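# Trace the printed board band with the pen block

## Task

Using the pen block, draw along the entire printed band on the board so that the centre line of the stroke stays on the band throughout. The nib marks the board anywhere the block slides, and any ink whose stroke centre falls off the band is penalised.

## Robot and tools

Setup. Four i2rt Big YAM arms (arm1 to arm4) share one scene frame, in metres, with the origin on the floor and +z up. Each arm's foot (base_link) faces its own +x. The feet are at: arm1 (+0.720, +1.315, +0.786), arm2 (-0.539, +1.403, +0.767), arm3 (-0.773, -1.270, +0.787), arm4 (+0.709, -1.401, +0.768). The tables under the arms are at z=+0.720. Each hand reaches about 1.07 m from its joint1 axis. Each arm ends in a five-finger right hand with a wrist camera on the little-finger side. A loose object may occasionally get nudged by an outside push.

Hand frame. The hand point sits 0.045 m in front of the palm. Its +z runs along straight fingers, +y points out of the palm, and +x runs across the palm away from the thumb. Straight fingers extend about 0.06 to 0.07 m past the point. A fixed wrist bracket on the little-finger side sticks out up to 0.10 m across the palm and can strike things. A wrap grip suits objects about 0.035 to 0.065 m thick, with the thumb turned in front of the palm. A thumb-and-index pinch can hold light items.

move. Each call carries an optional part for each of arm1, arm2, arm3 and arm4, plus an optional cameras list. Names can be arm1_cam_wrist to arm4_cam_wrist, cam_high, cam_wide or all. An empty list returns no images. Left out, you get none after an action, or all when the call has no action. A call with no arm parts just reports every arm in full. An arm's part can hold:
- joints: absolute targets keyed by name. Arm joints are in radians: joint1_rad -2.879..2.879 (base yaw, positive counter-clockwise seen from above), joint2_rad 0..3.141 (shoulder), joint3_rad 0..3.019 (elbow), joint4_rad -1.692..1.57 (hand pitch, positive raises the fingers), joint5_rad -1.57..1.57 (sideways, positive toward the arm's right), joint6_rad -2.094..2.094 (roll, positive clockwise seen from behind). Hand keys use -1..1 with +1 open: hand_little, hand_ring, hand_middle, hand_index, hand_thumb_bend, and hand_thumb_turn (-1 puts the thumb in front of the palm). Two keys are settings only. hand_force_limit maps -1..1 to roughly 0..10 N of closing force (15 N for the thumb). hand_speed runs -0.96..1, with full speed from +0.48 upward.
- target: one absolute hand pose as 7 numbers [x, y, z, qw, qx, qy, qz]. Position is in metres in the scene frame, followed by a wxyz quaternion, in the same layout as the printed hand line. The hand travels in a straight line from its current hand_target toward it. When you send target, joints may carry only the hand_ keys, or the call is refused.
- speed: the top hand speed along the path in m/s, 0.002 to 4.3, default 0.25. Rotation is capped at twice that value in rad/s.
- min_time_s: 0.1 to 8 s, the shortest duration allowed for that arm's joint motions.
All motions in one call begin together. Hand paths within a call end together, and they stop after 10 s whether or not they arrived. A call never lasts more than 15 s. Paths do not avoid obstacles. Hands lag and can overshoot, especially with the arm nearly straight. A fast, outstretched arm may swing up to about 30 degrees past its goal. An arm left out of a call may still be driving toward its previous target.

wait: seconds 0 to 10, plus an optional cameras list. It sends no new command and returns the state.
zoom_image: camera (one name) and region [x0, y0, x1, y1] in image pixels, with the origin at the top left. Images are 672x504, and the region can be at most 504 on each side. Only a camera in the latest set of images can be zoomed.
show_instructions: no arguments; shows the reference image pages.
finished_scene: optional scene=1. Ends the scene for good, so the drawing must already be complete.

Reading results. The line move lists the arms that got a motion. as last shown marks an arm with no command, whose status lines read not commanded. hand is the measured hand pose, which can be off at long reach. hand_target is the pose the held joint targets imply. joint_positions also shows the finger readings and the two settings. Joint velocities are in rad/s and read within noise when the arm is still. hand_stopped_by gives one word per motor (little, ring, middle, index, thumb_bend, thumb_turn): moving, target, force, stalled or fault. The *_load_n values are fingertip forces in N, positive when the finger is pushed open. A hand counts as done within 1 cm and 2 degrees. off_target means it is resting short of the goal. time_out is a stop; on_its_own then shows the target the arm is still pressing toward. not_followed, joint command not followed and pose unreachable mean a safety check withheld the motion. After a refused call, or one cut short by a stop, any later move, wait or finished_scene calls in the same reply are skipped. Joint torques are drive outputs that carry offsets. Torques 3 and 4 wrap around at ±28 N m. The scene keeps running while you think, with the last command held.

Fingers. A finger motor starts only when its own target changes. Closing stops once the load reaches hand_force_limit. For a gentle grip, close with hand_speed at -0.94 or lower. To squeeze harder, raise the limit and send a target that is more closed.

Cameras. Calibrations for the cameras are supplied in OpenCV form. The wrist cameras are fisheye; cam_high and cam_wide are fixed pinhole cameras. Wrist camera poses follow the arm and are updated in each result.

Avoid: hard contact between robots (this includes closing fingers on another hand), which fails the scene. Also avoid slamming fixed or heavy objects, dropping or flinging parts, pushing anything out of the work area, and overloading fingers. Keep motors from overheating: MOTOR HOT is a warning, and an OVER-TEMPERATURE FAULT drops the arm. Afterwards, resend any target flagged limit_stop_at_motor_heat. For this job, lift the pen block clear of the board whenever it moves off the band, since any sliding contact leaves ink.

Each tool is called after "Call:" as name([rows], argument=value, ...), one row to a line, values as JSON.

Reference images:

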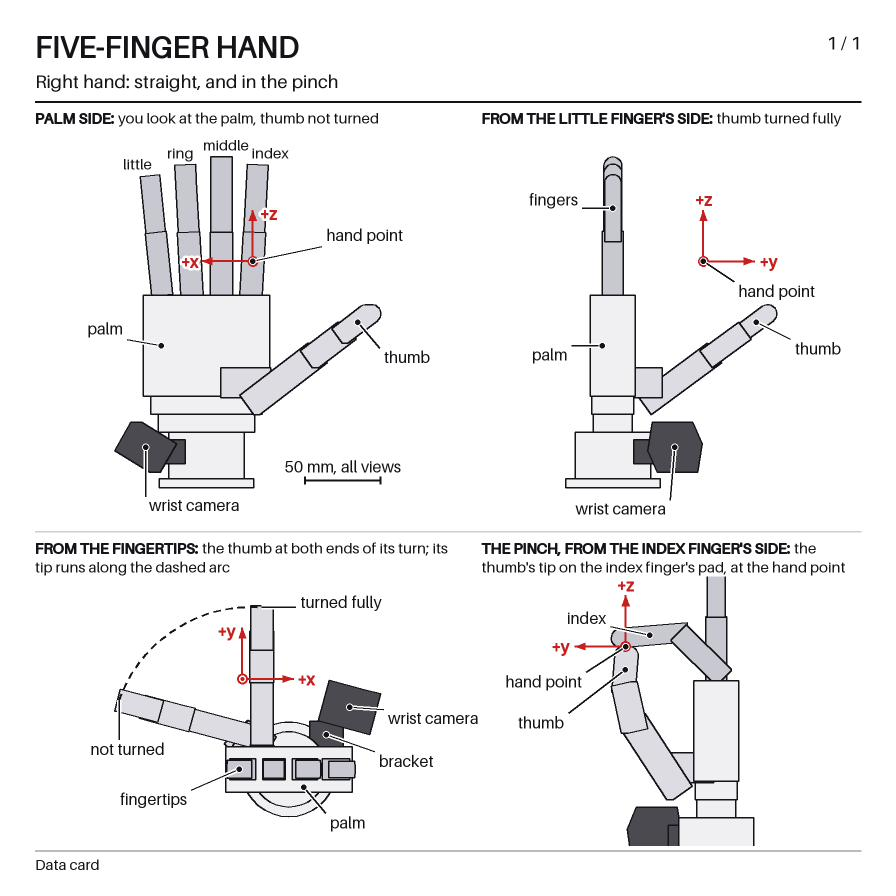

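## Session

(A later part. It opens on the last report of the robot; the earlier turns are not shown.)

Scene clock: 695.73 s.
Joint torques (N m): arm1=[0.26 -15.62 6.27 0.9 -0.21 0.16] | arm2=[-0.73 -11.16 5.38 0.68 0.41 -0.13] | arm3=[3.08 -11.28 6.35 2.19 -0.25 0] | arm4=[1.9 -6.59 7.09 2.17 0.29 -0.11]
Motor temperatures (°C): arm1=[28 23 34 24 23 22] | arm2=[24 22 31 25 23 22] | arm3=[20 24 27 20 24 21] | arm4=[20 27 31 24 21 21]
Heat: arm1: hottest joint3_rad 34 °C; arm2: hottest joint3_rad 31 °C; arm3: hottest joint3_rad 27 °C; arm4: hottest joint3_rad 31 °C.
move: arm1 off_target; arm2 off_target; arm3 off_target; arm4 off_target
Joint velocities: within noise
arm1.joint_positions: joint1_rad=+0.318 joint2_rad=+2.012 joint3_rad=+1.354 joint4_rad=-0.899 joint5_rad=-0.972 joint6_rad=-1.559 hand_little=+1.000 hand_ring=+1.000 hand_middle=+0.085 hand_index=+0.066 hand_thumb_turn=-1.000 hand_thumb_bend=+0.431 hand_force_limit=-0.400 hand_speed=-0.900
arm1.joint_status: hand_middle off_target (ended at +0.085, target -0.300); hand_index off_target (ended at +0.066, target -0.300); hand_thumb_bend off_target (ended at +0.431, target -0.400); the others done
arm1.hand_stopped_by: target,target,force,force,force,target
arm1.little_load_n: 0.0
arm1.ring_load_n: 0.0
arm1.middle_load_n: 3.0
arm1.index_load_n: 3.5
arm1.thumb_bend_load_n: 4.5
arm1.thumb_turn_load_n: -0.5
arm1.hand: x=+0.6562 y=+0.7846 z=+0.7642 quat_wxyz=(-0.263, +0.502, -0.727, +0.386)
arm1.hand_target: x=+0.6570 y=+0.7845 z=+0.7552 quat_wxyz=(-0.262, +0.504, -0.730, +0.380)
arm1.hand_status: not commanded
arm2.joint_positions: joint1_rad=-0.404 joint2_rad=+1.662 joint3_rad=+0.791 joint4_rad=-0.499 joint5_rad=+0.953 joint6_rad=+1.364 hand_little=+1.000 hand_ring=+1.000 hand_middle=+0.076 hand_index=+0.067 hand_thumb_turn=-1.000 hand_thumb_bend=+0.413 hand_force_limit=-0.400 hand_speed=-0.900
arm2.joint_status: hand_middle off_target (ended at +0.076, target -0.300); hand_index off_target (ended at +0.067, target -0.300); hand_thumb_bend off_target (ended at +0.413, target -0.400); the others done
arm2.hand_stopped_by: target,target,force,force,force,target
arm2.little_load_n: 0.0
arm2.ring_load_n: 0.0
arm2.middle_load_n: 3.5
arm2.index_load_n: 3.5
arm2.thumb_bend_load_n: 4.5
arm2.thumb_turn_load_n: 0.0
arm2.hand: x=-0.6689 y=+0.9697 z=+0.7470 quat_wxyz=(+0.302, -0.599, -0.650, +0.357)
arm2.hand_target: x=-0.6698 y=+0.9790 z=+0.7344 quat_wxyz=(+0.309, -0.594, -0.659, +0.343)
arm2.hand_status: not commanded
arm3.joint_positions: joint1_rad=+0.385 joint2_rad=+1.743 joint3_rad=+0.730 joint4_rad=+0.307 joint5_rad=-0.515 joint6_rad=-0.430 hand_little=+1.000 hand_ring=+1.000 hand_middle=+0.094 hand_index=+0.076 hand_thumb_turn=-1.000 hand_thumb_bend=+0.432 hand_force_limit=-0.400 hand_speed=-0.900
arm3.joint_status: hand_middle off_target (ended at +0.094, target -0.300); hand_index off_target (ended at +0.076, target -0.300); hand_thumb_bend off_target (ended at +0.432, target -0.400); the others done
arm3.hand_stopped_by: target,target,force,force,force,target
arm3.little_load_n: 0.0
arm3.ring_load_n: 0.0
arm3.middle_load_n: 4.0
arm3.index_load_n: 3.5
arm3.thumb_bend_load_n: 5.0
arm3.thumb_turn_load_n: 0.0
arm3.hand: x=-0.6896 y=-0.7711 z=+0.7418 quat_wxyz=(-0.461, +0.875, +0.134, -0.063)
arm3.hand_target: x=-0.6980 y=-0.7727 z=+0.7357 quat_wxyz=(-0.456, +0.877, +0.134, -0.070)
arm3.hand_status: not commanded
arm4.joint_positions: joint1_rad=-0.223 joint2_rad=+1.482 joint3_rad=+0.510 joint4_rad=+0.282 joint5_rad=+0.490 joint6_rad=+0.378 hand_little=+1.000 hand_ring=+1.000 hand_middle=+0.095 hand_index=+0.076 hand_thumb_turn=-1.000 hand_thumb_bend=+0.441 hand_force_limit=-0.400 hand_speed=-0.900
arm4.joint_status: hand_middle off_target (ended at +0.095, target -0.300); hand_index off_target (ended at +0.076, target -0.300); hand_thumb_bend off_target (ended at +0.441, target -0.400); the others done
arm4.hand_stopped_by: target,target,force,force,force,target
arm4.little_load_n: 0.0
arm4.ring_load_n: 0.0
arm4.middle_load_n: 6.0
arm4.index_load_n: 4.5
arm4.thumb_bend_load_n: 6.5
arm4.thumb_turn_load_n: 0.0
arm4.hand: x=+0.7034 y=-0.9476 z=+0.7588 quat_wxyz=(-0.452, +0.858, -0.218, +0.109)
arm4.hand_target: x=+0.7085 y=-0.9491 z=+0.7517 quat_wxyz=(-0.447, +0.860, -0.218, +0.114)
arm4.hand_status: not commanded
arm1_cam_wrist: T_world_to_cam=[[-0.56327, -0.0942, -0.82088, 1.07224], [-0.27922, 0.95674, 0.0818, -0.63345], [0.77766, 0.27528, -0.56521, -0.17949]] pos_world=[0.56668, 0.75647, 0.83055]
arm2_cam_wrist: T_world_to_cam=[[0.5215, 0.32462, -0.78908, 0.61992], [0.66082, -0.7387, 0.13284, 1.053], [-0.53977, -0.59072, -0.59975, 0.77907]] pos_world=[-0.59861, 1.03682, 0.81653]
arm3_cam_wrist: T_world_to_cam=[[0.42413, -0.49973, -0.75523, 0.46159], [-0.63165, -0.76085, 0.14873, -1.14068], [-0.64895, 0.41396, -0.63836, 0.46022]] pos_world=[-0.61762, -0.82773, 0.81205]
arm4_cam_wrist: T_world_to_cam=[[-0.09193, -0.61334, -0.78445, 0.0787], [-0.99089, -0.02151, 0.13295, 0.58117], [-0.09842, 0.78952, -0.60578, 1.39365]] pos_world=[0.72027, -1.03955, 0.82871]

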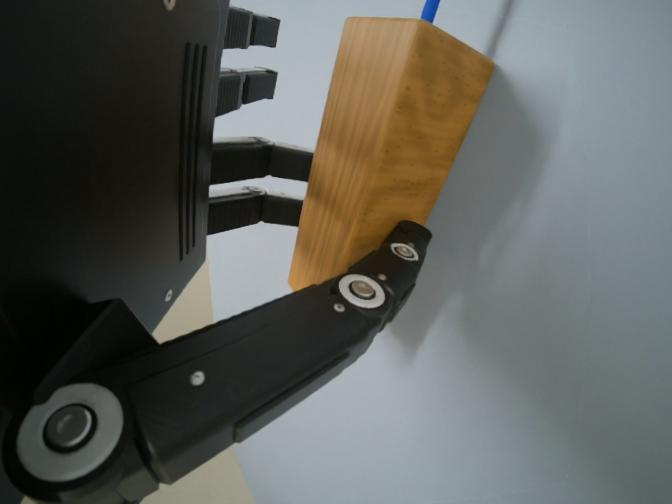

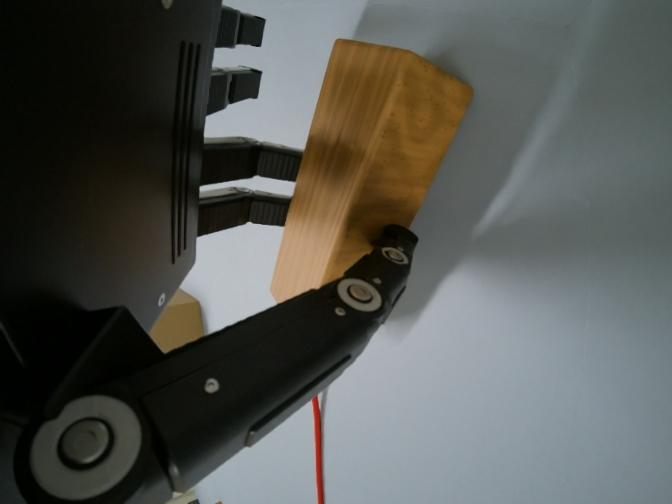

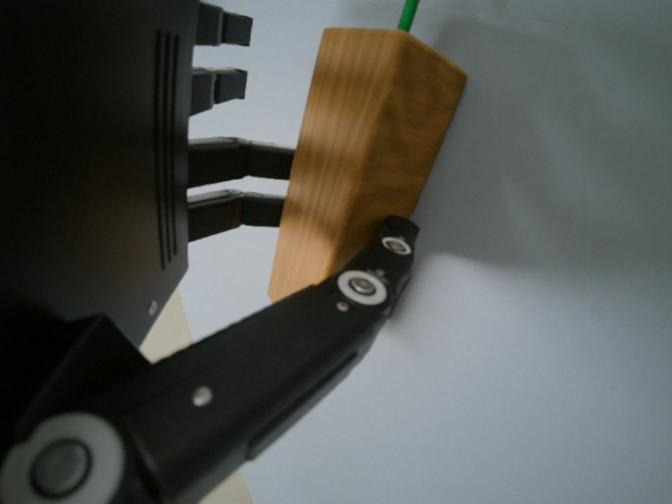

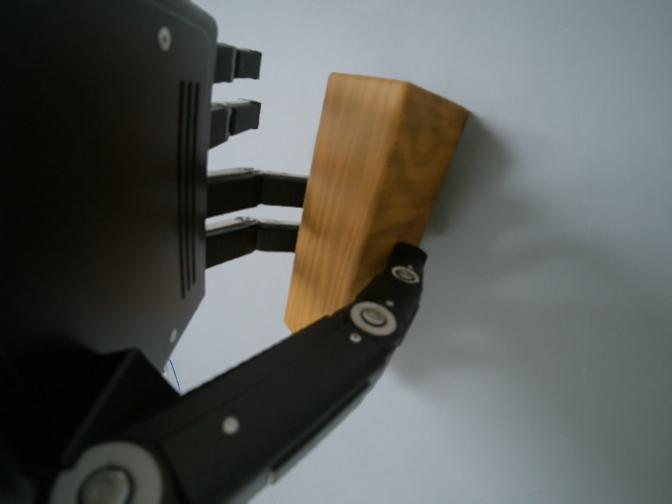

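Call:
move(arm1={"joints": {"hand_index": -0.4, "hand_middle": -0.4, "hand_thumb_bend": -0.5, "hand_force_limit": 0.3}}, arm2={"joints": {"hand_index": -0.4, "hand_middle": -0.4, "hand_thumb_bend": -0.5, "hand_force_limit": 0.3}}, arm3={"joints": {"hand_index": -0.4, "hand_middle": -0.4, "hand_thumb_bend": -0.5, "hand_force_limit": 0.3}}, arm4={"joints": {"hand_index": -0.4, "hand_middle": -0.4, "hand_thumb_bend": -0.5, "hand_force_limit": 0.3}})

Call:
move(arm1={"target": [0.657, 0.7843, 0.795, 0.2625, -0.5043, 0.7297, -0.3798], "speed": 0.05}, arm2={"target": [-0.670, 0.9787, 0.774, 0.3093, -0.5941, -0.6586, 0.3428], "speed": 0.05}, arm3={"target": [-0.698, -0.7725, 0.7755, 0.4564, -0.8769, -0.1338, 0.0696], "speed": 0.05}, arm4={"target": [0.7086, -0.9489, 0.7915, 0.4475, -0.8597, 0.2184, -0.1137], "speed": 0.05}, cameras=["all"])

Scene clock: 707.43 s.
Joint torques (N m): arm1=[0.26 -15.5 6.28 0.87 -0.2 0.15] | arm2=[-1.14 -11.28 5.52 0.68 0.39 -0.16] | arm3=[3.02 -11.46 6.35 2.07 -0.26 0.01] | arm4=[1.9 -6.59 7.1 2.13 0.29 -0.1]
Motor temperatures (°C): arm1=[28 23 34 24 23 22] | arm2=[24 22 31 25 23 22] | arm3=[20 24 27 20 24 21] | arm4=[20 27 31 23 21 21]
Heat: arm1: hottest joint3_rad 34 °C; arm2: hottest joint3_rad 31 °C; arm3: hottest joint3_rad 27 °C; arm4: hottest joint3_rad 31 °C.
move: arm1 off_target; arm2 off_target; arm3 off_target; arm4 off_target
Joint velocities: within noise
arm1.joint_positions: joint1_rad=+0.319 joint2_rad=+2.012 joint3_rad=+1.354 joint4_rad=-0.899 joint5_rad=-0.972 joint6_rad=-1.559 hand_little=+1.000 hand_ring=+1.000 hand_middle=+0.060 hand_index=+0.040 hand_thumb_turn=-1.000 hand_thumb_bend=+0.408 hand_force_limit=+0.300 hand_speed=-0.900
arm1.joint_status: hand_middle off_target (ended at +0.060, target -0.400); hand_index off_target (ended at +0.040, target -0.400); hand_thumb_bend off_target (ended at +0.408, target -0.500); the others done
arm1.hand_stopped_by: target,target,force,force,force,target
arm1.little_load_n: 0.0
arm1.ring_load_n: 0.0
arm1.middle_load_n: 6.5
arm1.index_load_n: 7.5
arm1.thumb_bend_load_n: 9.5
arm1.thumb_turn_load_n: 0.0
arm1.hand: x=+0.6566 y=+0.7845 z=+0.7642 quat_wxyz=(-0.263, +0.503, -0.727, +0.386)
arm1.hand_target: x=+0.6570 y=+0.7845 z=+0.7552 quat_wxyz=(-0.262, +0.504, -0.730, +0.380)
arm1.hand_status: not commanded
arm2.joint_positions: joint1_rad=-0.404 joint2_rad=+1.662 joint3_rad=+0.791 joint4_rad=-0.499 joint5_rad=+0.952 joint6_rad=+1.364 hand_little=+1.000 hand_ring=+1.000 hand_middle=+0.051 hand_index=+0.032 hand_thumb_turn=-1.000 hand_thumb_bend=+0.377 hand_force_limit=+0.300 hand_speed=-0.900
arm2.joint_status: hand_middle off_target (ended at +0.051, target -0.400); hand_index off_target (ended at +0.032, target -0.400); hand_thumb_bend off_target (ended at +0.377, target -0.500); the others done
arm2.hand_stopped_by: target,target,force,force,force,target
arm2.little_load_n: 0.0
arm2.ring_load_n: 0.0
arm2.middle_load_n: 7.5
arm2.index_load_n: 7.5
arm2.thumb_bend_load_n: 9.5
arm2.thumb_turn_load_n: 0.0
arm2.hand: x=-0.6689 y=+0.9697 z=+0.7470 quat_wxyz=(+0.302, -0.599, -0.650, +0.357)
arm2.hand_target: x=-0.6698 y=+0.9790 z=+0.7344 quat_wxyz=(+0.309, -0.594, -0.659, +0.343)
arm2.hand_status: not commanded
arm3.joint_positions: joint1_rad=+0.385 joint2_rad=+1.743 joint3_rad=+0.730 joint4_rad=+0.307 joint5_rad=-0.515 joint6_rad=-0.430 hand_little=+1.000 hand_ring=+1.000 hand_middle=+0.088 hand_index=+0.061 hand_thumb_turn=-1.000 hand_thumb_bend=+0.415 hand_force_limit=+0.300 hand_speed=-0.900
arm3.joint_status: hand_middle off_target (ended at +0.088, target -0.400); hand_index off_target (ended at +0.061, target -0.400); hand_thumb_bend off_target (ended at +0.415, target -0.500); the others done
arm3.hand_stopped_by: target,target,force,force,force,target
arm3.little_load_n: 0.0
arm3.ring_load_n: 0.0
arm3.middle_load_n: 7.0
arm3.index_load_n: 8.0
arm3.thumb_bend_load_n: 10.0
arm3.thumb_turn_load_n: 0.0
arm3.hand: x=-0.6896 y=-0.7711 z=+0.7418 quat_wxyz=(-0.461, +0.875, +0.134, -0.063)
arm3.hand_target: x=-0.6979 y=-0.7727 z=+0.7357 quat_wxyz=(-0.456, +0.877, +0.134, -0.070)
arm3.hand_status: not commanded
arm4.joint_positions: joint1_rad=-0.223 joint2_rad=+1.482 joint3_rad=+0.510 joint4_rad=+0.283 joint5_rad=+0.490 joint6_rad=+0.376 hand_little=+1.000 hand_ring=+1.000 hand_middle=+0.088 hand_index=+0.060 hand_thumb_turn=-1.000 hand_thumb_bend=+0.442 hand_force_limit=+0.300 hand_speed=-0.900
arm4.joint_status: hand_middle off_target (ended at +0.088, target -0.400); hand_index off_target (ended at +0.060, target -0.400); hand_thumb_bend off_target (ended at +0.442, target -0.500); the others done
arm4.hand_stopped_by: target,target,force,force,force,target
arm4.little_load_n: 0.0
arm4.ring_load_n: 0.0
arm4.middle_load_n: 8.0
arm4.index_load_n: 8.5
arm4.thumb_bend_load_n: 11.0
arm4.thumb_turn_load_n: 0.0
arm4.hand: x=+0.7035 y=-0.9474 z=+0.7589 quat_wxyz=(-0.453, +0.858, -0.217, +0.109)
arm4.hand_target: x=+0.7085 y=-0.9491 z=+0.7517 quat_wxyz=(-0.447, +0.860, -0.218, +0.114)
arm4.hand_status: not commanded
pictures: none

Scene clock: 708.93 s.
Joint torques (N m): arm1=[0.26 -19.9 8.23 -0.18 -0.71 0.16] | arm2=[-1.2 -12.92 8.06 0.02 0.86 -0.12] | arm3=[2.73 -13.22 8.32 1.55 -0.33 0.03] | arm4=[1.9 -8.59 10.7 1.39 0.34 -0.1]
Motor temperatures (°C): arm1=[28 23 34 24 23 22] | arm2=[24 22 31 25 23 22] | arm3=[20 24 27 19 24 21] | arm4=[20 27 31 23 21 21]
Heat: arm1: hottest joint3_rad 34 °C; arm2: hottest joint3_rad 31 °C; arm3: hottest joint3_rad 27 °C; arm4: hottest joint3_rad 31 °C.
move: arm1 off_target; arm2 off_target; arm3 off_target; arm4 off_target
Joint velocities: within noise
arm1.joint_positions: joint1_rad=+0.319 joint2_rad=+2.001 joint3_rad=+1.354 joint4_rad=-0.963 joint5_rad=-0.958 joint6_rad=-1.559 hand_little=+1.000 hand_ring=+1.000 hand_middle=+0.060 hand_index=+0.040 hand_thumb_turn=-1.000 hand_thumb_bend=+0.408 hand_force_limit=+0.300 hand_speed=-0.900
arm1.joint_status: not commanded
arm1.hand_stopped_by: target,target,force,force,force,target
arm1.little_load_n: 0.0
arm1.ring_load_n: 0.0
arm1.middle_load_n: 6.0
arm1.index_load_n: 6.5
arm1.thumb_bend_load_n: 10.5
arm1.thumb_turn_load_n: 0.0
arm1.hand: x=+0.6592 y=+0.7976 z=+0.7703 quat_wxyz=(-0.279, +0.494, -0.737, +0.368)
arm1.hand_target: x=+0.6573 y=+0.7849 z=+0.7949 quat_wxyz=(-0.263, +0.504, -0.730, +0.380)
arm1.hand_status: off_target (0.028 m and 2.7 deg from the pose sent, 0.031 m and 0.8 deg at the start)
arm2.joint_positions: joint1_rad=-0.404 joint2_rad=+1.598 joint3_rad=+0.791 joint4_rad=-0.603 joint5_rad=+0.942 joint6_rad=+1.360 hand_little=+1.000 hand_ring=+1.000 hand_middle=+0.051 hand_index=+0.032 hand_thumb_turn=-1.000 hand_thumb_bend=+0.377 hand_force_limit=+0.300 hand_speed=-0.900
arm2.joint_status: not commanded
arm2.hand_stopped_by: target,target,force,force,force,target
arm2.little_load_n: 0.0
arm2.ring_load_n: 0.0
arm2.middle_load_n: 7.0
arm2.index_load_n: 6.5
arm2.thumb_bend_load_n: 10.5
arm2.thumb_turn_load_n: 0.0
arm2.hand: x=-0.6666 y=+0.9850 z=+0.7651 quat_wxyz=(+0.311, -0.593, -0.660, +0.340)
arm2.hand_target: x=-0.6700 y=+0.9789 z=+0.7740 quat_wxyz=(+0.309, -0.594, -0.659, +0.343)
arm2.hand_status: off_target (0.011 m and 0.5 deg from the pose sent, 0.029 m and 2.1 deg at the start)
arm3.joint_positions: joint1_rad=+0.385 joint2_rad=+1.662 joint3_rad=+0.730 joint4_rad=+0.194 joint5_rad=-0.513 joint6_rad=-0.430 hand_little=+1.000 hand_ring=+1.000 hand_middle=+0.088 hand_index=+0.061 hand_thumb_turn=-1.000 hand_thumb_bend=+0.415 hand_force_limit=+0.300 hand_speed=-0.900
arm3.joint_status: not commanded
arm3.hand_stopped_by: target,target,force,force,force,target
arm3.little_load_n: 0.0
arm3.ring_load_n: 0.0
arm3.middle_load_n: 8.0
arm3.index_load_n: 7.5
arm3.thumb_bend_load_n: 10.0
arm3.thumb_turn_load_n: 0.0
arm3.hand: x=-0.6929 y=-0.7811 z=+0.7644 quat_wxyz=(-0.448, +0.882, +0.130, -0.069)
arm3.hand_target: x=-0.6980 y=-0.7727 z=+0.7755 quat_wxyz=(-0.456, +0.877, +0.134, -0.070)
arm3.hand_status: off_target (0.015 m and 1.1 deg from the pose sent, 0.035 m and 1.0 deg at the start)
arm4.joint_positions: joint1_rad=-0.223 joint2_rad=+1.385 joint3_rad=+0.510 joint4_rad=+0.138 joint5_rad=+0.490 joint6_rad=+0.376 hand_little=+1.000 hand_ring=+1.000 hand_middle=+0.088 hand_index=+0.060 hand_thumb_turn=-1.000 hand_thumb_bend=+0.442 hand_force_limit=+0.300 hand_speed=-0.900
arm4.joint_status: not commanded
arm4.hand_stopped_by: target,target,force,force,force,target
arm4.little_load_n: 0.0
arm4.ring_load_n: 0.0
arm4.middle_load_n: 8.0
arm4.index_load_n: 7.5
arm4.thumb_bend_load_n: 11.5
arm4.thumb_turn_load_n: 0.0
arm4.hand: x=+0.7058 y=-0.9650 z=+0.7744 quat_wxyz=(-0.433, +0.868, -0.214, +0.117)
arm4.hand_target: x=+0.7088 y=-0.9494 z=+0.7918 quat_wxyz=(-0.448, +0.860, -0.218, +0.114)
arm4.hand_status: off_target (0.024 m and 2.0 deg from the pose sent, 0.033 m and 0.8 deg at the start)
pictures: arm1_cam_wrist, arm2_cam_wrist, arm3_cam_wrist, arm4_cam_wrist, cam_high, cam_wide
arm1_cam_wrist: T_world_to_cam=[[-0.55878, -0.05037, -0.82779, 1.04754], [-0.28072, 0.95072, 0.13164, -0.67831], [0.78036, 0.30593, -0.54538, -0.22343]] pos_world=[0.56928, 0.76601, 0.83458]
arm2_cam_wrist: T_world_to_cam=[[0.529, 0.36071, -0.76814, 0.58141], [0.66237, -0.74135, 0.10804, 1.08303], [-0.53049, -0.56595, -0.6311, 0.80587]] pos_world=[-0.59743, 1.04926, 0.83818]
arm3_cam_wrist: T_world_to_cam=[[0.41588, -0.52289, -0.74406, 0.44263], [-0.63063, -0.75532, 0.17833, -1.17134], [-0.65525, 0.39506, -0.64387, 0.46173]] pos_world=[-0.62021, -0.8357, 0.83552]
arm4_cam_wrist: T_world_to_cam=[[-0.08601, -0.64987, -0.75516, 0.01837], [-0.99176, -0.01636, 0.12703, 0.59127], [-0.09491, 0.75987, -0.64311, 1.41493]] pos_world=[0.72227, -1.05355, 0.84872]

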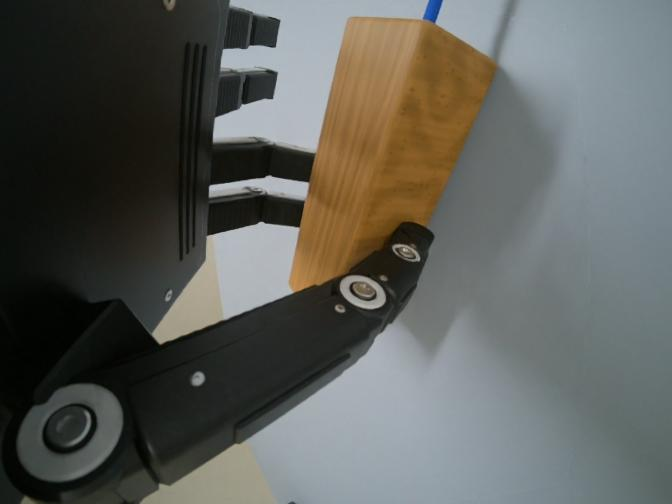

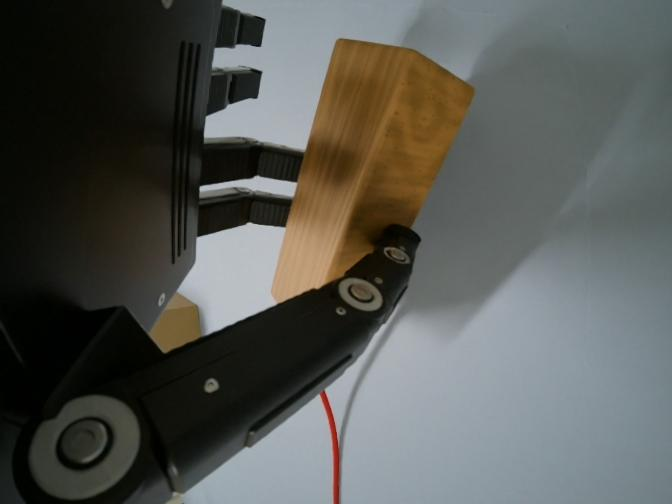

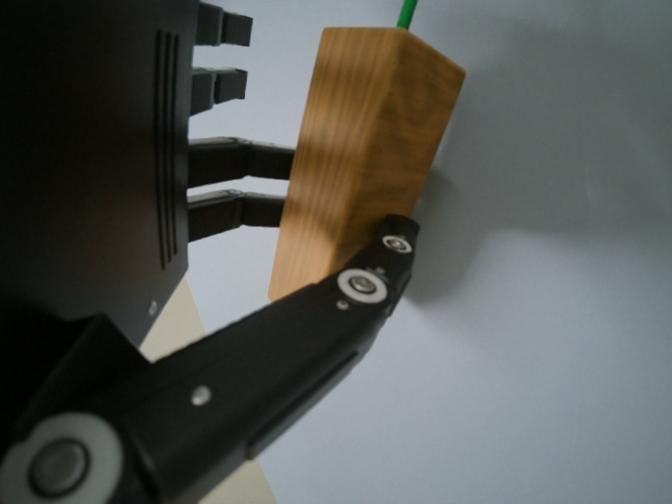

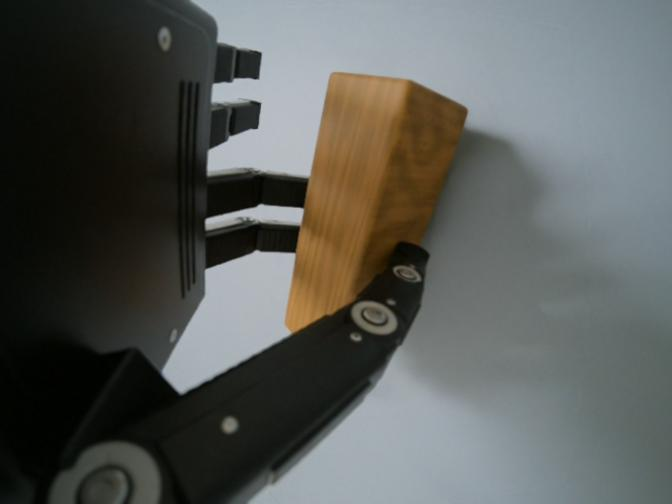

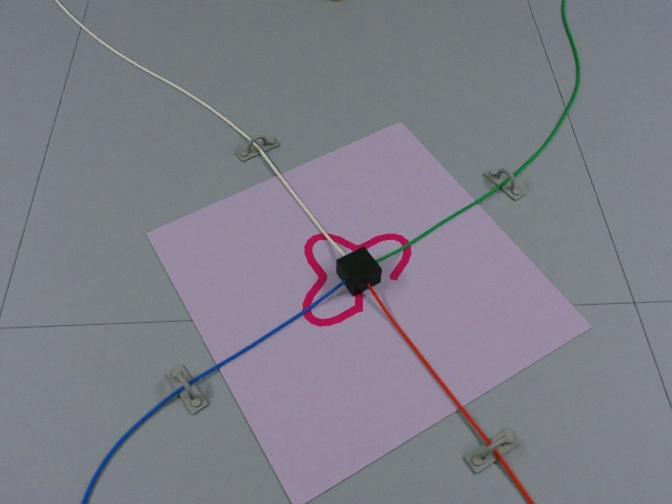

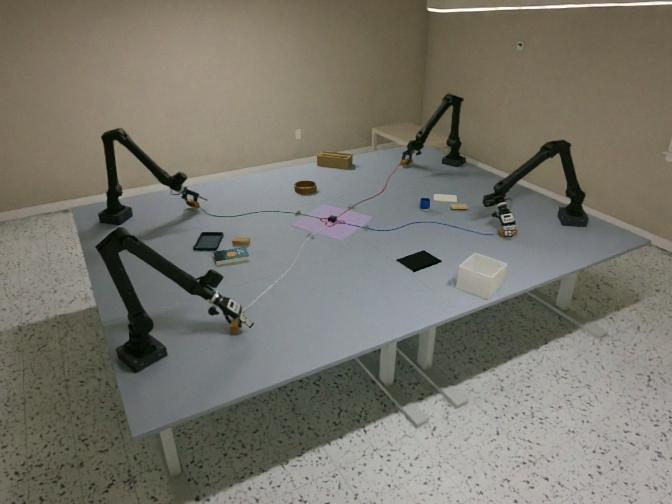

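Call:
zoom_image(camera="cam_high", region=[220, 115, 300, 195])

Call:
zoom_image(camera="cam_high", region=[465, 145, 545, 225])

Call:
zoom_image(camera="cam_high", region=[145, 350, 225, 430])

Call:
zoom_image(camera="cam_high", region=[450, 410, 530, 490])

Scaled by 6.300 from the camera's image (finer frame: 960x720).

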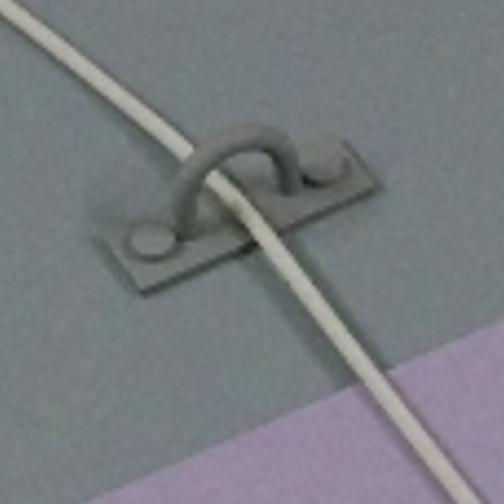

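Scaled by 6.300 from the camera's image (finer frame: 960x720).

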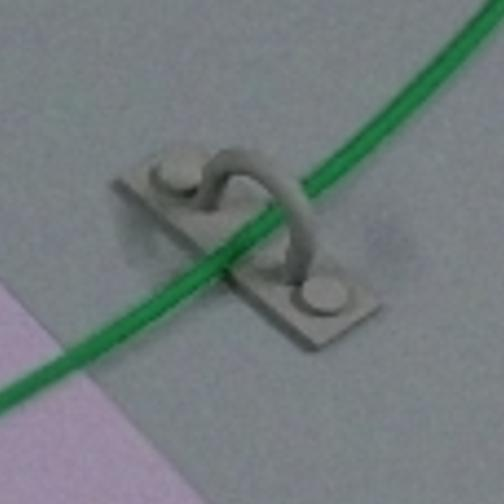

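Scaled by 6.300 from the camera's image (finer frame: 960x720).

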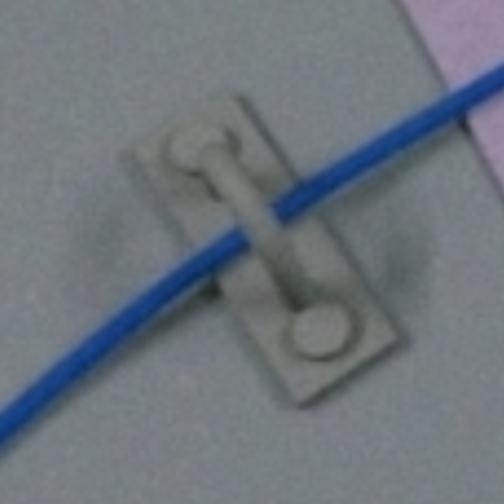

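Scaled by 6.300 from the camera's image (finer frame: 960x720).

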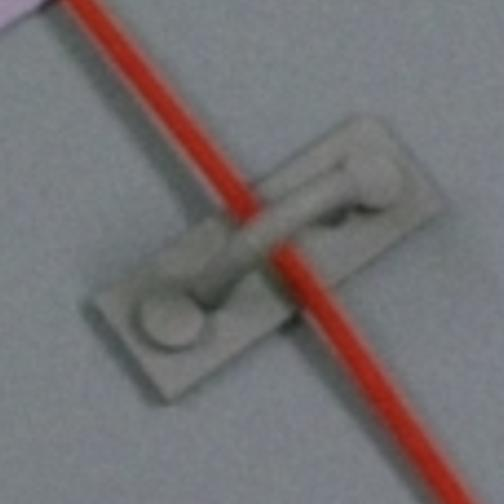

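Call:
zoom_image(camera="cam_high", region=[330, 275, 390, 335])

Scaled by 8.400 from the camera's image (finer frame: 960x720).

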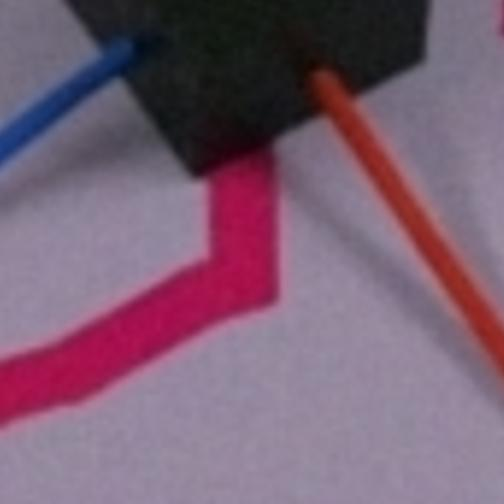

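Call:
move(arm1={"target": [0.773, 0.820, 0.865, 0.1692, -0.3251, 0.8253, -0.4296], "speed": 0.12}, arm2={"target": [-0.762, 0.932, 0.865, 0.1730, -0.3323, -0.8224, 0.4281], "speed": 0.12}, arm3={"target": [-0.693, -0.776, 0.865, 0.4564, -0.8769, -0.1338, 0.0696], "speed": 0.12}, arm4={"target": [0.706, -0.950, 0.865, 0.4475, -0.8597, 0.2184, -0.1137], "speed": 0.12}, cameras=["all"])

Scene clock: 922.13 s.
Joint torques (N m): arm1=[0.73 -13.68 7.53 2.3 -0.44 0.25] | arm2=[-1.38 -12.4 12.3 2.03 0.22 -0.14] | arm3=[1.73 -11.69 13.14 1.57 -0.51 -0.07] | arm4=[2.73 -7.47 13.57 1.33 0.6 -0.03]
Motor temperatures (°C): arm1=[27 26 36 23 23 21] | arm2=[23 25 35 24 24 22] | arm3=[20 24 29 19 23 21] | arm4=[20 27 35 22 20 21]
Heat: arm1: hottest joint3_rad 36 °C; arm2: hottest joint3_rad 35 °C; arm3: hottest joint3_rad 29 °C; arm4: hottest joint3_rad 35 °C.
move: arm1 off_target; arm2 off_target; arm3 off_target; arm4 off_target
Joint velocities: within noise
arm1.joint_positions: joint1_rad=+0.540 joint2_rad=+1.536 joint3_rad=+0.892 joint4_rad=-0.240 joint5_rad=-0.681 joint6_rad=-0.615 hand_little=+1.000 hand_ring=+1.000 hand_middle=+0.060 hand_index=+0.040 hand_thumb_turn=-1.000 hand_thumb_bend=+0.408 hand_force_limit=+0.300 hand_speed=-0.900
arm1.joint_status: not commanded
arm1.hand_stopped_by: target,target,force,force,force,target
arm1.little_load_n: 0.0
arm1.ring_load_n: 0.0
arm1.middle_load_n: 6.0
arm1.index_load_n: 6.5
arm1.thumb_bend_load_n: 10.5
arm1.thumb_turn_load_n: 0.0
arm1.hand: x=+0.7680 y=+0.8267 z=+0.8485 quat_wxyz=(-0.175, +0.320, -0.835, +0.412)
arm1.hand_target: x=+0.7729 y=+0.8203 z=+0.8649 quat_wxyz=(-0.169, +0.325, -0.825, +0.429)
arm1.hand_status: off_target (0.018 m and 2.5 deg from the pose sent, 0.150 m and 26.3 deg at the start)
arm2.joint_positions: joint1_rad=-0.789 joint2_rad=+1.392 joint3_rad=+0.738 joint4_rad=-0.072 joint5_rad=+0.286 joint6_rad=+0.225 hand_little=+1.000 hand_ring=+1.000 hand_middle=+0.051 hand_index=+0.032 hand_thumb_turn=-1.000 hand_thumb_bend=+0.377 hand_force_limit=+0.300 hand_speed=-0.900
arm2.joint_status: not commanded
arm2.hand_stopped_by: target,target,force,force,force,target
arm2.little_load_n: 0.0
arm2.ring_load_n: 0.0
arm2.middle_load_n: 7.0
arm2.index_load_n: 7.0
arm2.thumb_bend_load_n: 10.5
arm2.thumb_turn_load_n: 0.0
arm2.hand: x=-0.7459 y=+0.9539 z=+0.8328 quat_wxyz=(+0.168, -0.334, -0.839, +0.395)
arm2.hand_target: x=-0.7612 y=+0.9339 z=+0.8659 quat_wxyz=(+0.173, -0.332, -0.822, +0.428)
arm2.hand_status: off_target (0.042 m and 4.3 deg from the pose sent, 0.148 m and 40.1 deg at the start)
arm3.joint_positions: joint1_rad=+0.385 joint2_rad=+1.455 joint3_rad=+0.771 joint4_rad=-0.095 joint5_rad=-0.517 joint6_rad=-0.430 hand_little=+1.000 hand_ring=+1.000 hand_middle=+0.088 hand_index=+0.061 hand_thumb_turn=-1.000 hand_thumb_bend=+0.415 hand_force_limit=+0.300 hand_speed=-0.900
arm3.joint_status: not commanded
arm3.hand_stopped_by: target,target,force,force,force,target
arm3.little_load_n: 0.0
arm3.ring_load_n: 0.0
arm3.middle_load_n: 8.0
arm3.index_load_n: 7.5
arm3.thumb_bend_load_n: 10.0
arm3.thumb_turn_load_n: 0.0
arm3.hand: x=-0.6995 y=-0.7986 z=+0.8376 quat_wxyz=(-0.433, +0.889, +0.127, -0.080)
arm3.hand_target: x=-0.6934 y=-0.7774 z=+0.8655 quat_wxyz=(-0.457, +0.877, +0.134, -0.070)
arm3.hand_status: off_target (0.036 m and 3.4 deg from the pose sent, 0.101 m and 1.1 deg at the start)
arm4.joint_positions: joint1_rad=-0.223 joint2_rad=+1.205 joint3_rad=+0.595 joint4_rad=-0.142 joint5_rad=+0.491 joint6_rad=+0.376 hand_little=+1.000 hand_ring=+1.000 hand_middle=+0.088 hand_index=+0.060 hand_thumb_turn=-1.000 hand_thumb_bend=+0.442 hand_force_limit=+0.300 hand_speed=-0.900
arm4.joint_status: not commanded
arm4.hand_stopped_by: target,target,force,force,force,target
arm4.little_load_n: 0.0
arm4.ring_load_n: 0.0
arm4.middle_load_n: 8.0
arm4.index_load_n: 8.0
arm4.thumb_bend_load_n: 12.0
arm4.thumb_turn_load_n: 0.0
arm4.hand: x=+0.7070 y=-0.9686 z=+0.8396 quat_wxyz=(-0.427, +0.871, -0.213, +0.120)
arm4.hand_target: x=+0.7062 y=-0.9511 z=+0.8651 quat_wxyz=(-0.448, +0.860, -0.219, +0.114)
arm4.hand_status: off_target (0.031 m and 2.9 deg from the pose sent, 0.092 m and 2.0 deg at the start)
pictures: arm1_cam_wrist, arm2_cam_wrist, arm3_cam_wrist, arm4_cam_wrist, cam_high, cam_wide
arm1_cam_wrist: T_world_to_cam=[[-0.55039, 0.21166, -0.80763, 0.93442], [0.17463, 0.97512, 0.13655, -1.0597], [0.81644, -0.06588, -0.57366, 0.02904]] pos_world=[0.67563, 0.83747, 0.91603]
arm2_cam_wrist: T_world_to_cam=[[0.2036, 0.65894, -0.72412, 0.12271], [0.97896, -0.14742, 0.1411, 0.74714], [-0.01378, -0.73761, -0.67509, 1.37479]] pos_world=[-0.73747, 1.04334, 0.91154]
arm3_cam_wrist: T_world_to_cam=[[0.40488, -0.54958, -0.73077, 0.45056], [-0.62488, -0.74977, 0.21766, -1.22623], [-0.66753, 0.36852, -0.64699, 0.4843]] pos_world=[-0.62538, -0.85024, 0.9095]
arm4_cam_wrist: T_world_to_cam=[[-0.08463, -0.66083, -0.74575, 0.04587], [-0.99212, -0.01352, 0.12457, 0.58908], [-0.0924, 0.75042, -0.65447, 1.45828]] pos_world=[0.72307, -1.05605, 0.91523]

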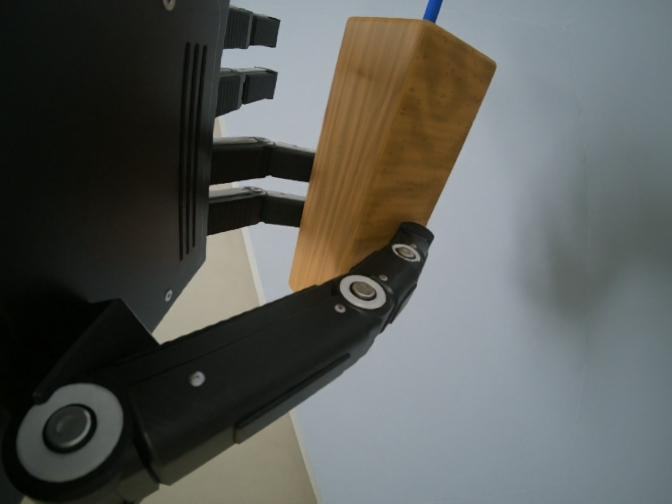

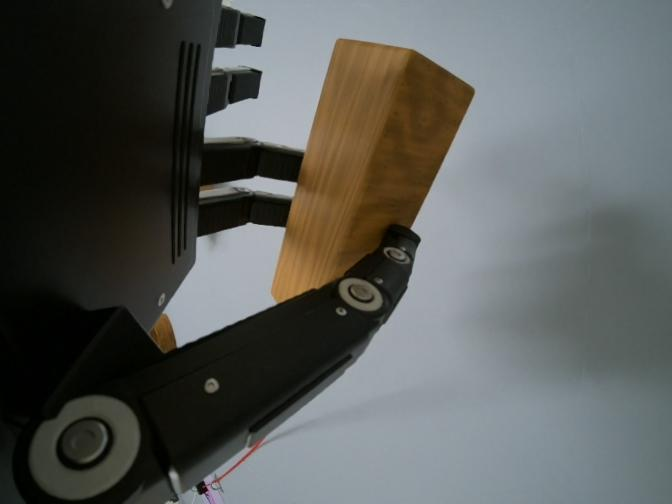

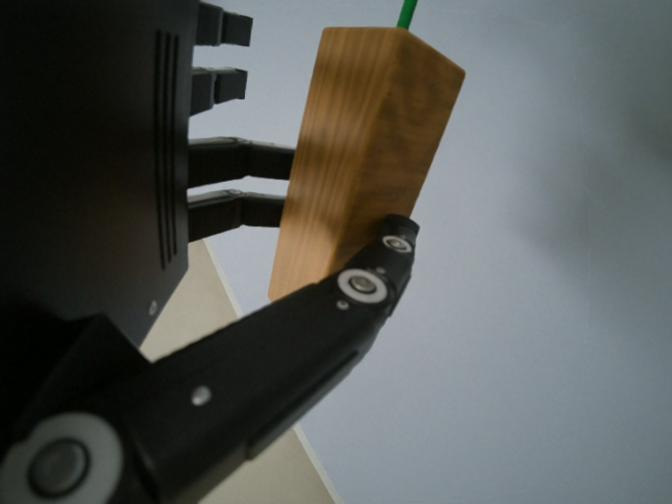

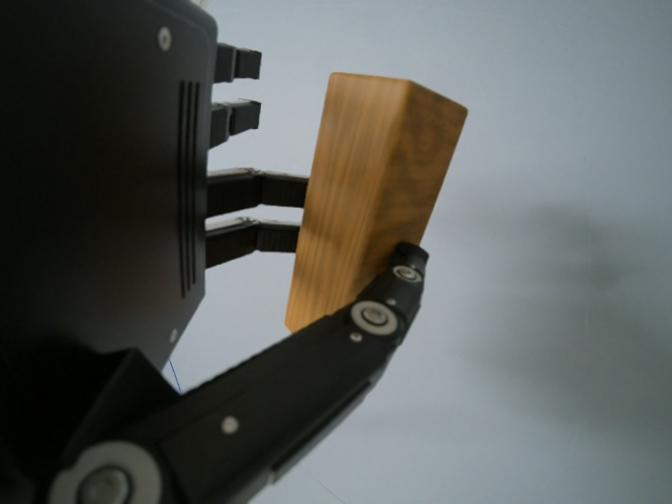

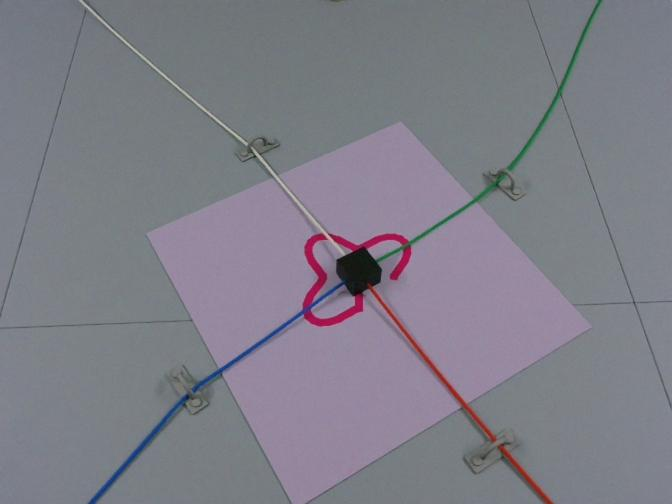

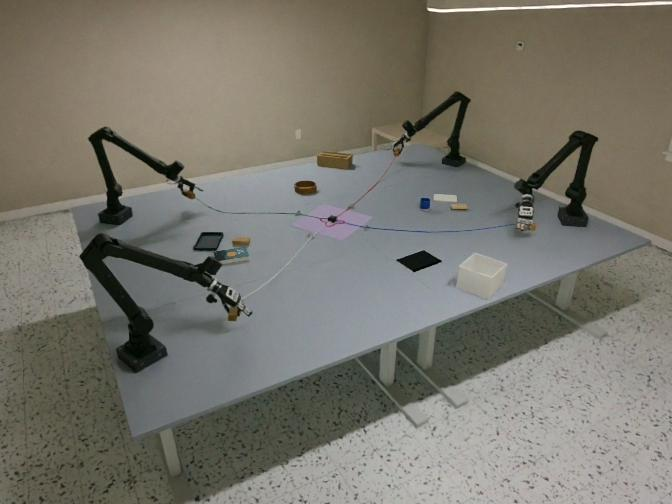

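Call:
move(arm1={"joints": {"joint1_rad": 0.61}, "min_time_s": 2}, arm2={"joints": {"joint1_rad": -0.86}, "min_time_s": 2}, arm3={"joints": {"joint1_rad": 0.59}, "min_time_s": 2}, arm4={"joints": {"joint1_rad": -0.34}, "min_time_s": 2}, cameras=["cam_high", "cam_wide"])

Call:
zoom_image(camera="cam_wide", region=[180, 130, 540, 350])

Scene clock: 950.73 s.
Joint torques (N m): arm1=[2.14 -13.8 7.53 1.62 -0.9 0.28] | arm2=[-3.14 -12.51 12.03 1.83 0.92 -0.17] | arm3=[4.01 -11.87 11.59 1.58 -0.77 0.02] | arm4=[0.09 -7.77 11.67 1.32 1.19 -0.33]
Motor temperatures (°C): arm1=[27 25 36 24 23 21] | arm2=[23 24 43 25 23 22] | arm3=[20 25 34 19 23 21] | arm4=[20 27 39 22 20 21]
Heat: arm1: hottest joint3_rad 36 °C; arm2: hottest joint3_rad 43 °C; arm3: hottest joint3_rad 34 °C; arm4: hottest joint3_rad 39 °C.
move: arm1 done; arm2 done; arm3 done; arm4 done
Joint velocities: within noise
arm1.joint_positions: joint1_rad=+0.582 joint2_rad=+1.536 joint3_rad=+0.892 joint4_rad=-0.224 joint5_rad=-0.669 joint6_rad=-0.619 hand_little=+1.000 hand_ring=+1.000 hand_middle=+0.060 hand_index=+0.040 hand_thumb_turn=-1.000 hand_thumb_bend=+0.408 hand_force_limit=+0.300 hand_speed=-0.900
arm1.joint_status: all done
arm1.hand_stopped_by: target,target,force,force,force,target
arm1.little_load_n: 0.0
arm1.ring_load_n: 0.0
arm1.middle_load_n: 6.0
arm1.index_load_n: 6.5
arm1.thumb_bend_load_n: 10.5
arm1.thumb_turn_load_n: 0.0
arm1.hand: x=+0.7860 y=+0.8247 z=+0.8489 quat_wxyz=(-0.174, +0.340, -0.827, +0.414)
arm1.hand_target: x=+0.8026 y=+0.8244 z=+0.8649 quat_wxyz=(-0.182, +0.350, -0.815, +0.424)
arm1.hand_status: not commanded
arm2.joint_positions: joint1_rad=-0.824 joint2_rad=+1.392 joint3_rad=+0.744 joint4_rad=-0.065 joint5_rad=+0.268 joint6_rad=+0.225 hand_little=+1.000 hand_ring=+1.000 hand_middle=+0.051 hand_index=+0.032 hand_thumb_turn=-1.000 hand_thumb_bend=+0.377 hand_force_limit=+0.300 hand_speed=-0.900
arm2.joint_status: all done
arm2.hand_stopped_by: target,target,force,force,force,target
arm2.little_load_n: 0.0
arm2.ring_load_n: 0.0
arm2.middle_load_n: 6.5
arm2.index_load_n: 8.0
arm2.thumb_bend_load_n: 10.5
arm2.thumb_turn_load_n: 1.5
arm2.hand: x=-0.7602 y=+0.9563 z=+0.8365 quat_wxyz=(+0.167, -0.346, -0.833, +0.399)
arm2.hand_target: x=-0.7889 y=+0.9481 z=+0.8659 quat_wxyz=(+0.186, -0.357, -0.812, +0.423)
arm2.hand_status: not commanded
arm3.joint_positions: joint1_rad=+0.560 joint2_rad=+1.455 joint3_rad=+0.791 joint4_rad=-0.095 joint5_rad=-0.510 joint6_rad=-0.443 hand_little=+1.000 hand_ring=+1.000 hand_middle=+0.088 hand_index=+0.061 hand_thumb_turn=-1.000 hand_thumb_bend=+0.415 hand_force_limit=+0.300 hand_speed=-0.900
arm3.joint_status: all done
arm3.hand_stopped_by: target,target,force,force,force,target
arm3.little_load_n: 0.0
arm3.ring_load_n: 0.0
arm3.middle_load_n: 11.0
arm3.index_load_n: 6.0
arm3.thumb_bend_load_n: 9.5
arm3.thumb_turn_load_n: -2.5
arm3.hand: x=-0.7790 y=-0.7838 z=+0.8461 quat_wxyz=(-0.433, +0.870, +0.210, -0.108)
arm3.hand_target: x=-0.7940 y=-0.7717 z=+0.8667 quat_wxyz=(-0.448, +0.858, +0.222, -0.116)
arm3.hand_status: not commanded
arm4.joint_positions: joint1_rad=-0.305 joint2_rad=+1.205 joint3_rad=+0.619 joint4_rad=-0.141 joint5_rad=+0.477 joint6_rad=+0.408 hand_little=+1.000 hand_ring=+1.000 hand_middle=+0.088 hand_index=+0.061 hand_thumb_turn=-1.000 hand_thumb_bend=+0.442 hand_force_limit=+0.300 hand_speed=-0.900
arm4.joint_status: all done
arm4.hand_stopped_by: target,target,force,force,force,target
arm4.little_load_n: -0.5
arm4.ring_load_n: 0.0
arm4.middle_load_n: 4.5
arm4.index_load_n: 12.0
arm4.thumb_bend_load_n: 11.5
arm4.thumb_turn_load_n: 3.5
arm4.hand: x=+0.7381 y=-0.9573 z=+0.8516 quat_wxyz=(-0.433, +0.854, -0.261, +0.121)
arm4.hand_target: x=+0.7581 y=-0.9536 z=+0.8648 quat_wxyz=(-0.440, +0.846, -0.268, +0.140)
arm4.hand_status: not commanded

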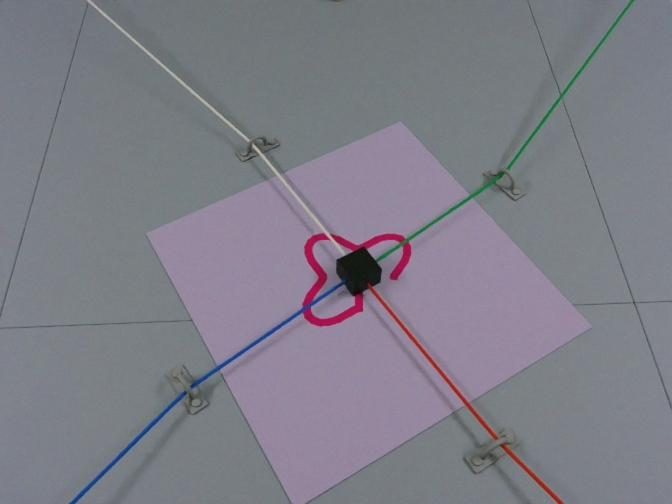

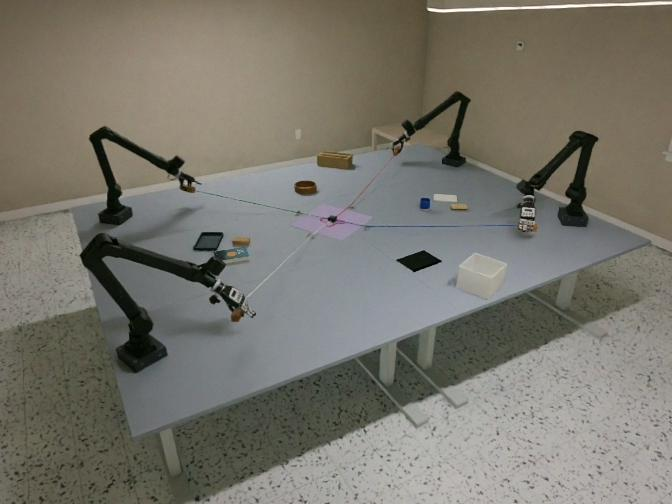

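Scaled by 1.400 from the camera's image (finer frame: 960x720).

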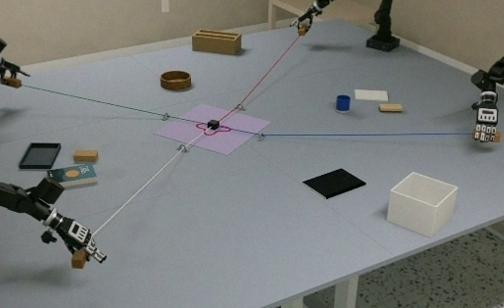

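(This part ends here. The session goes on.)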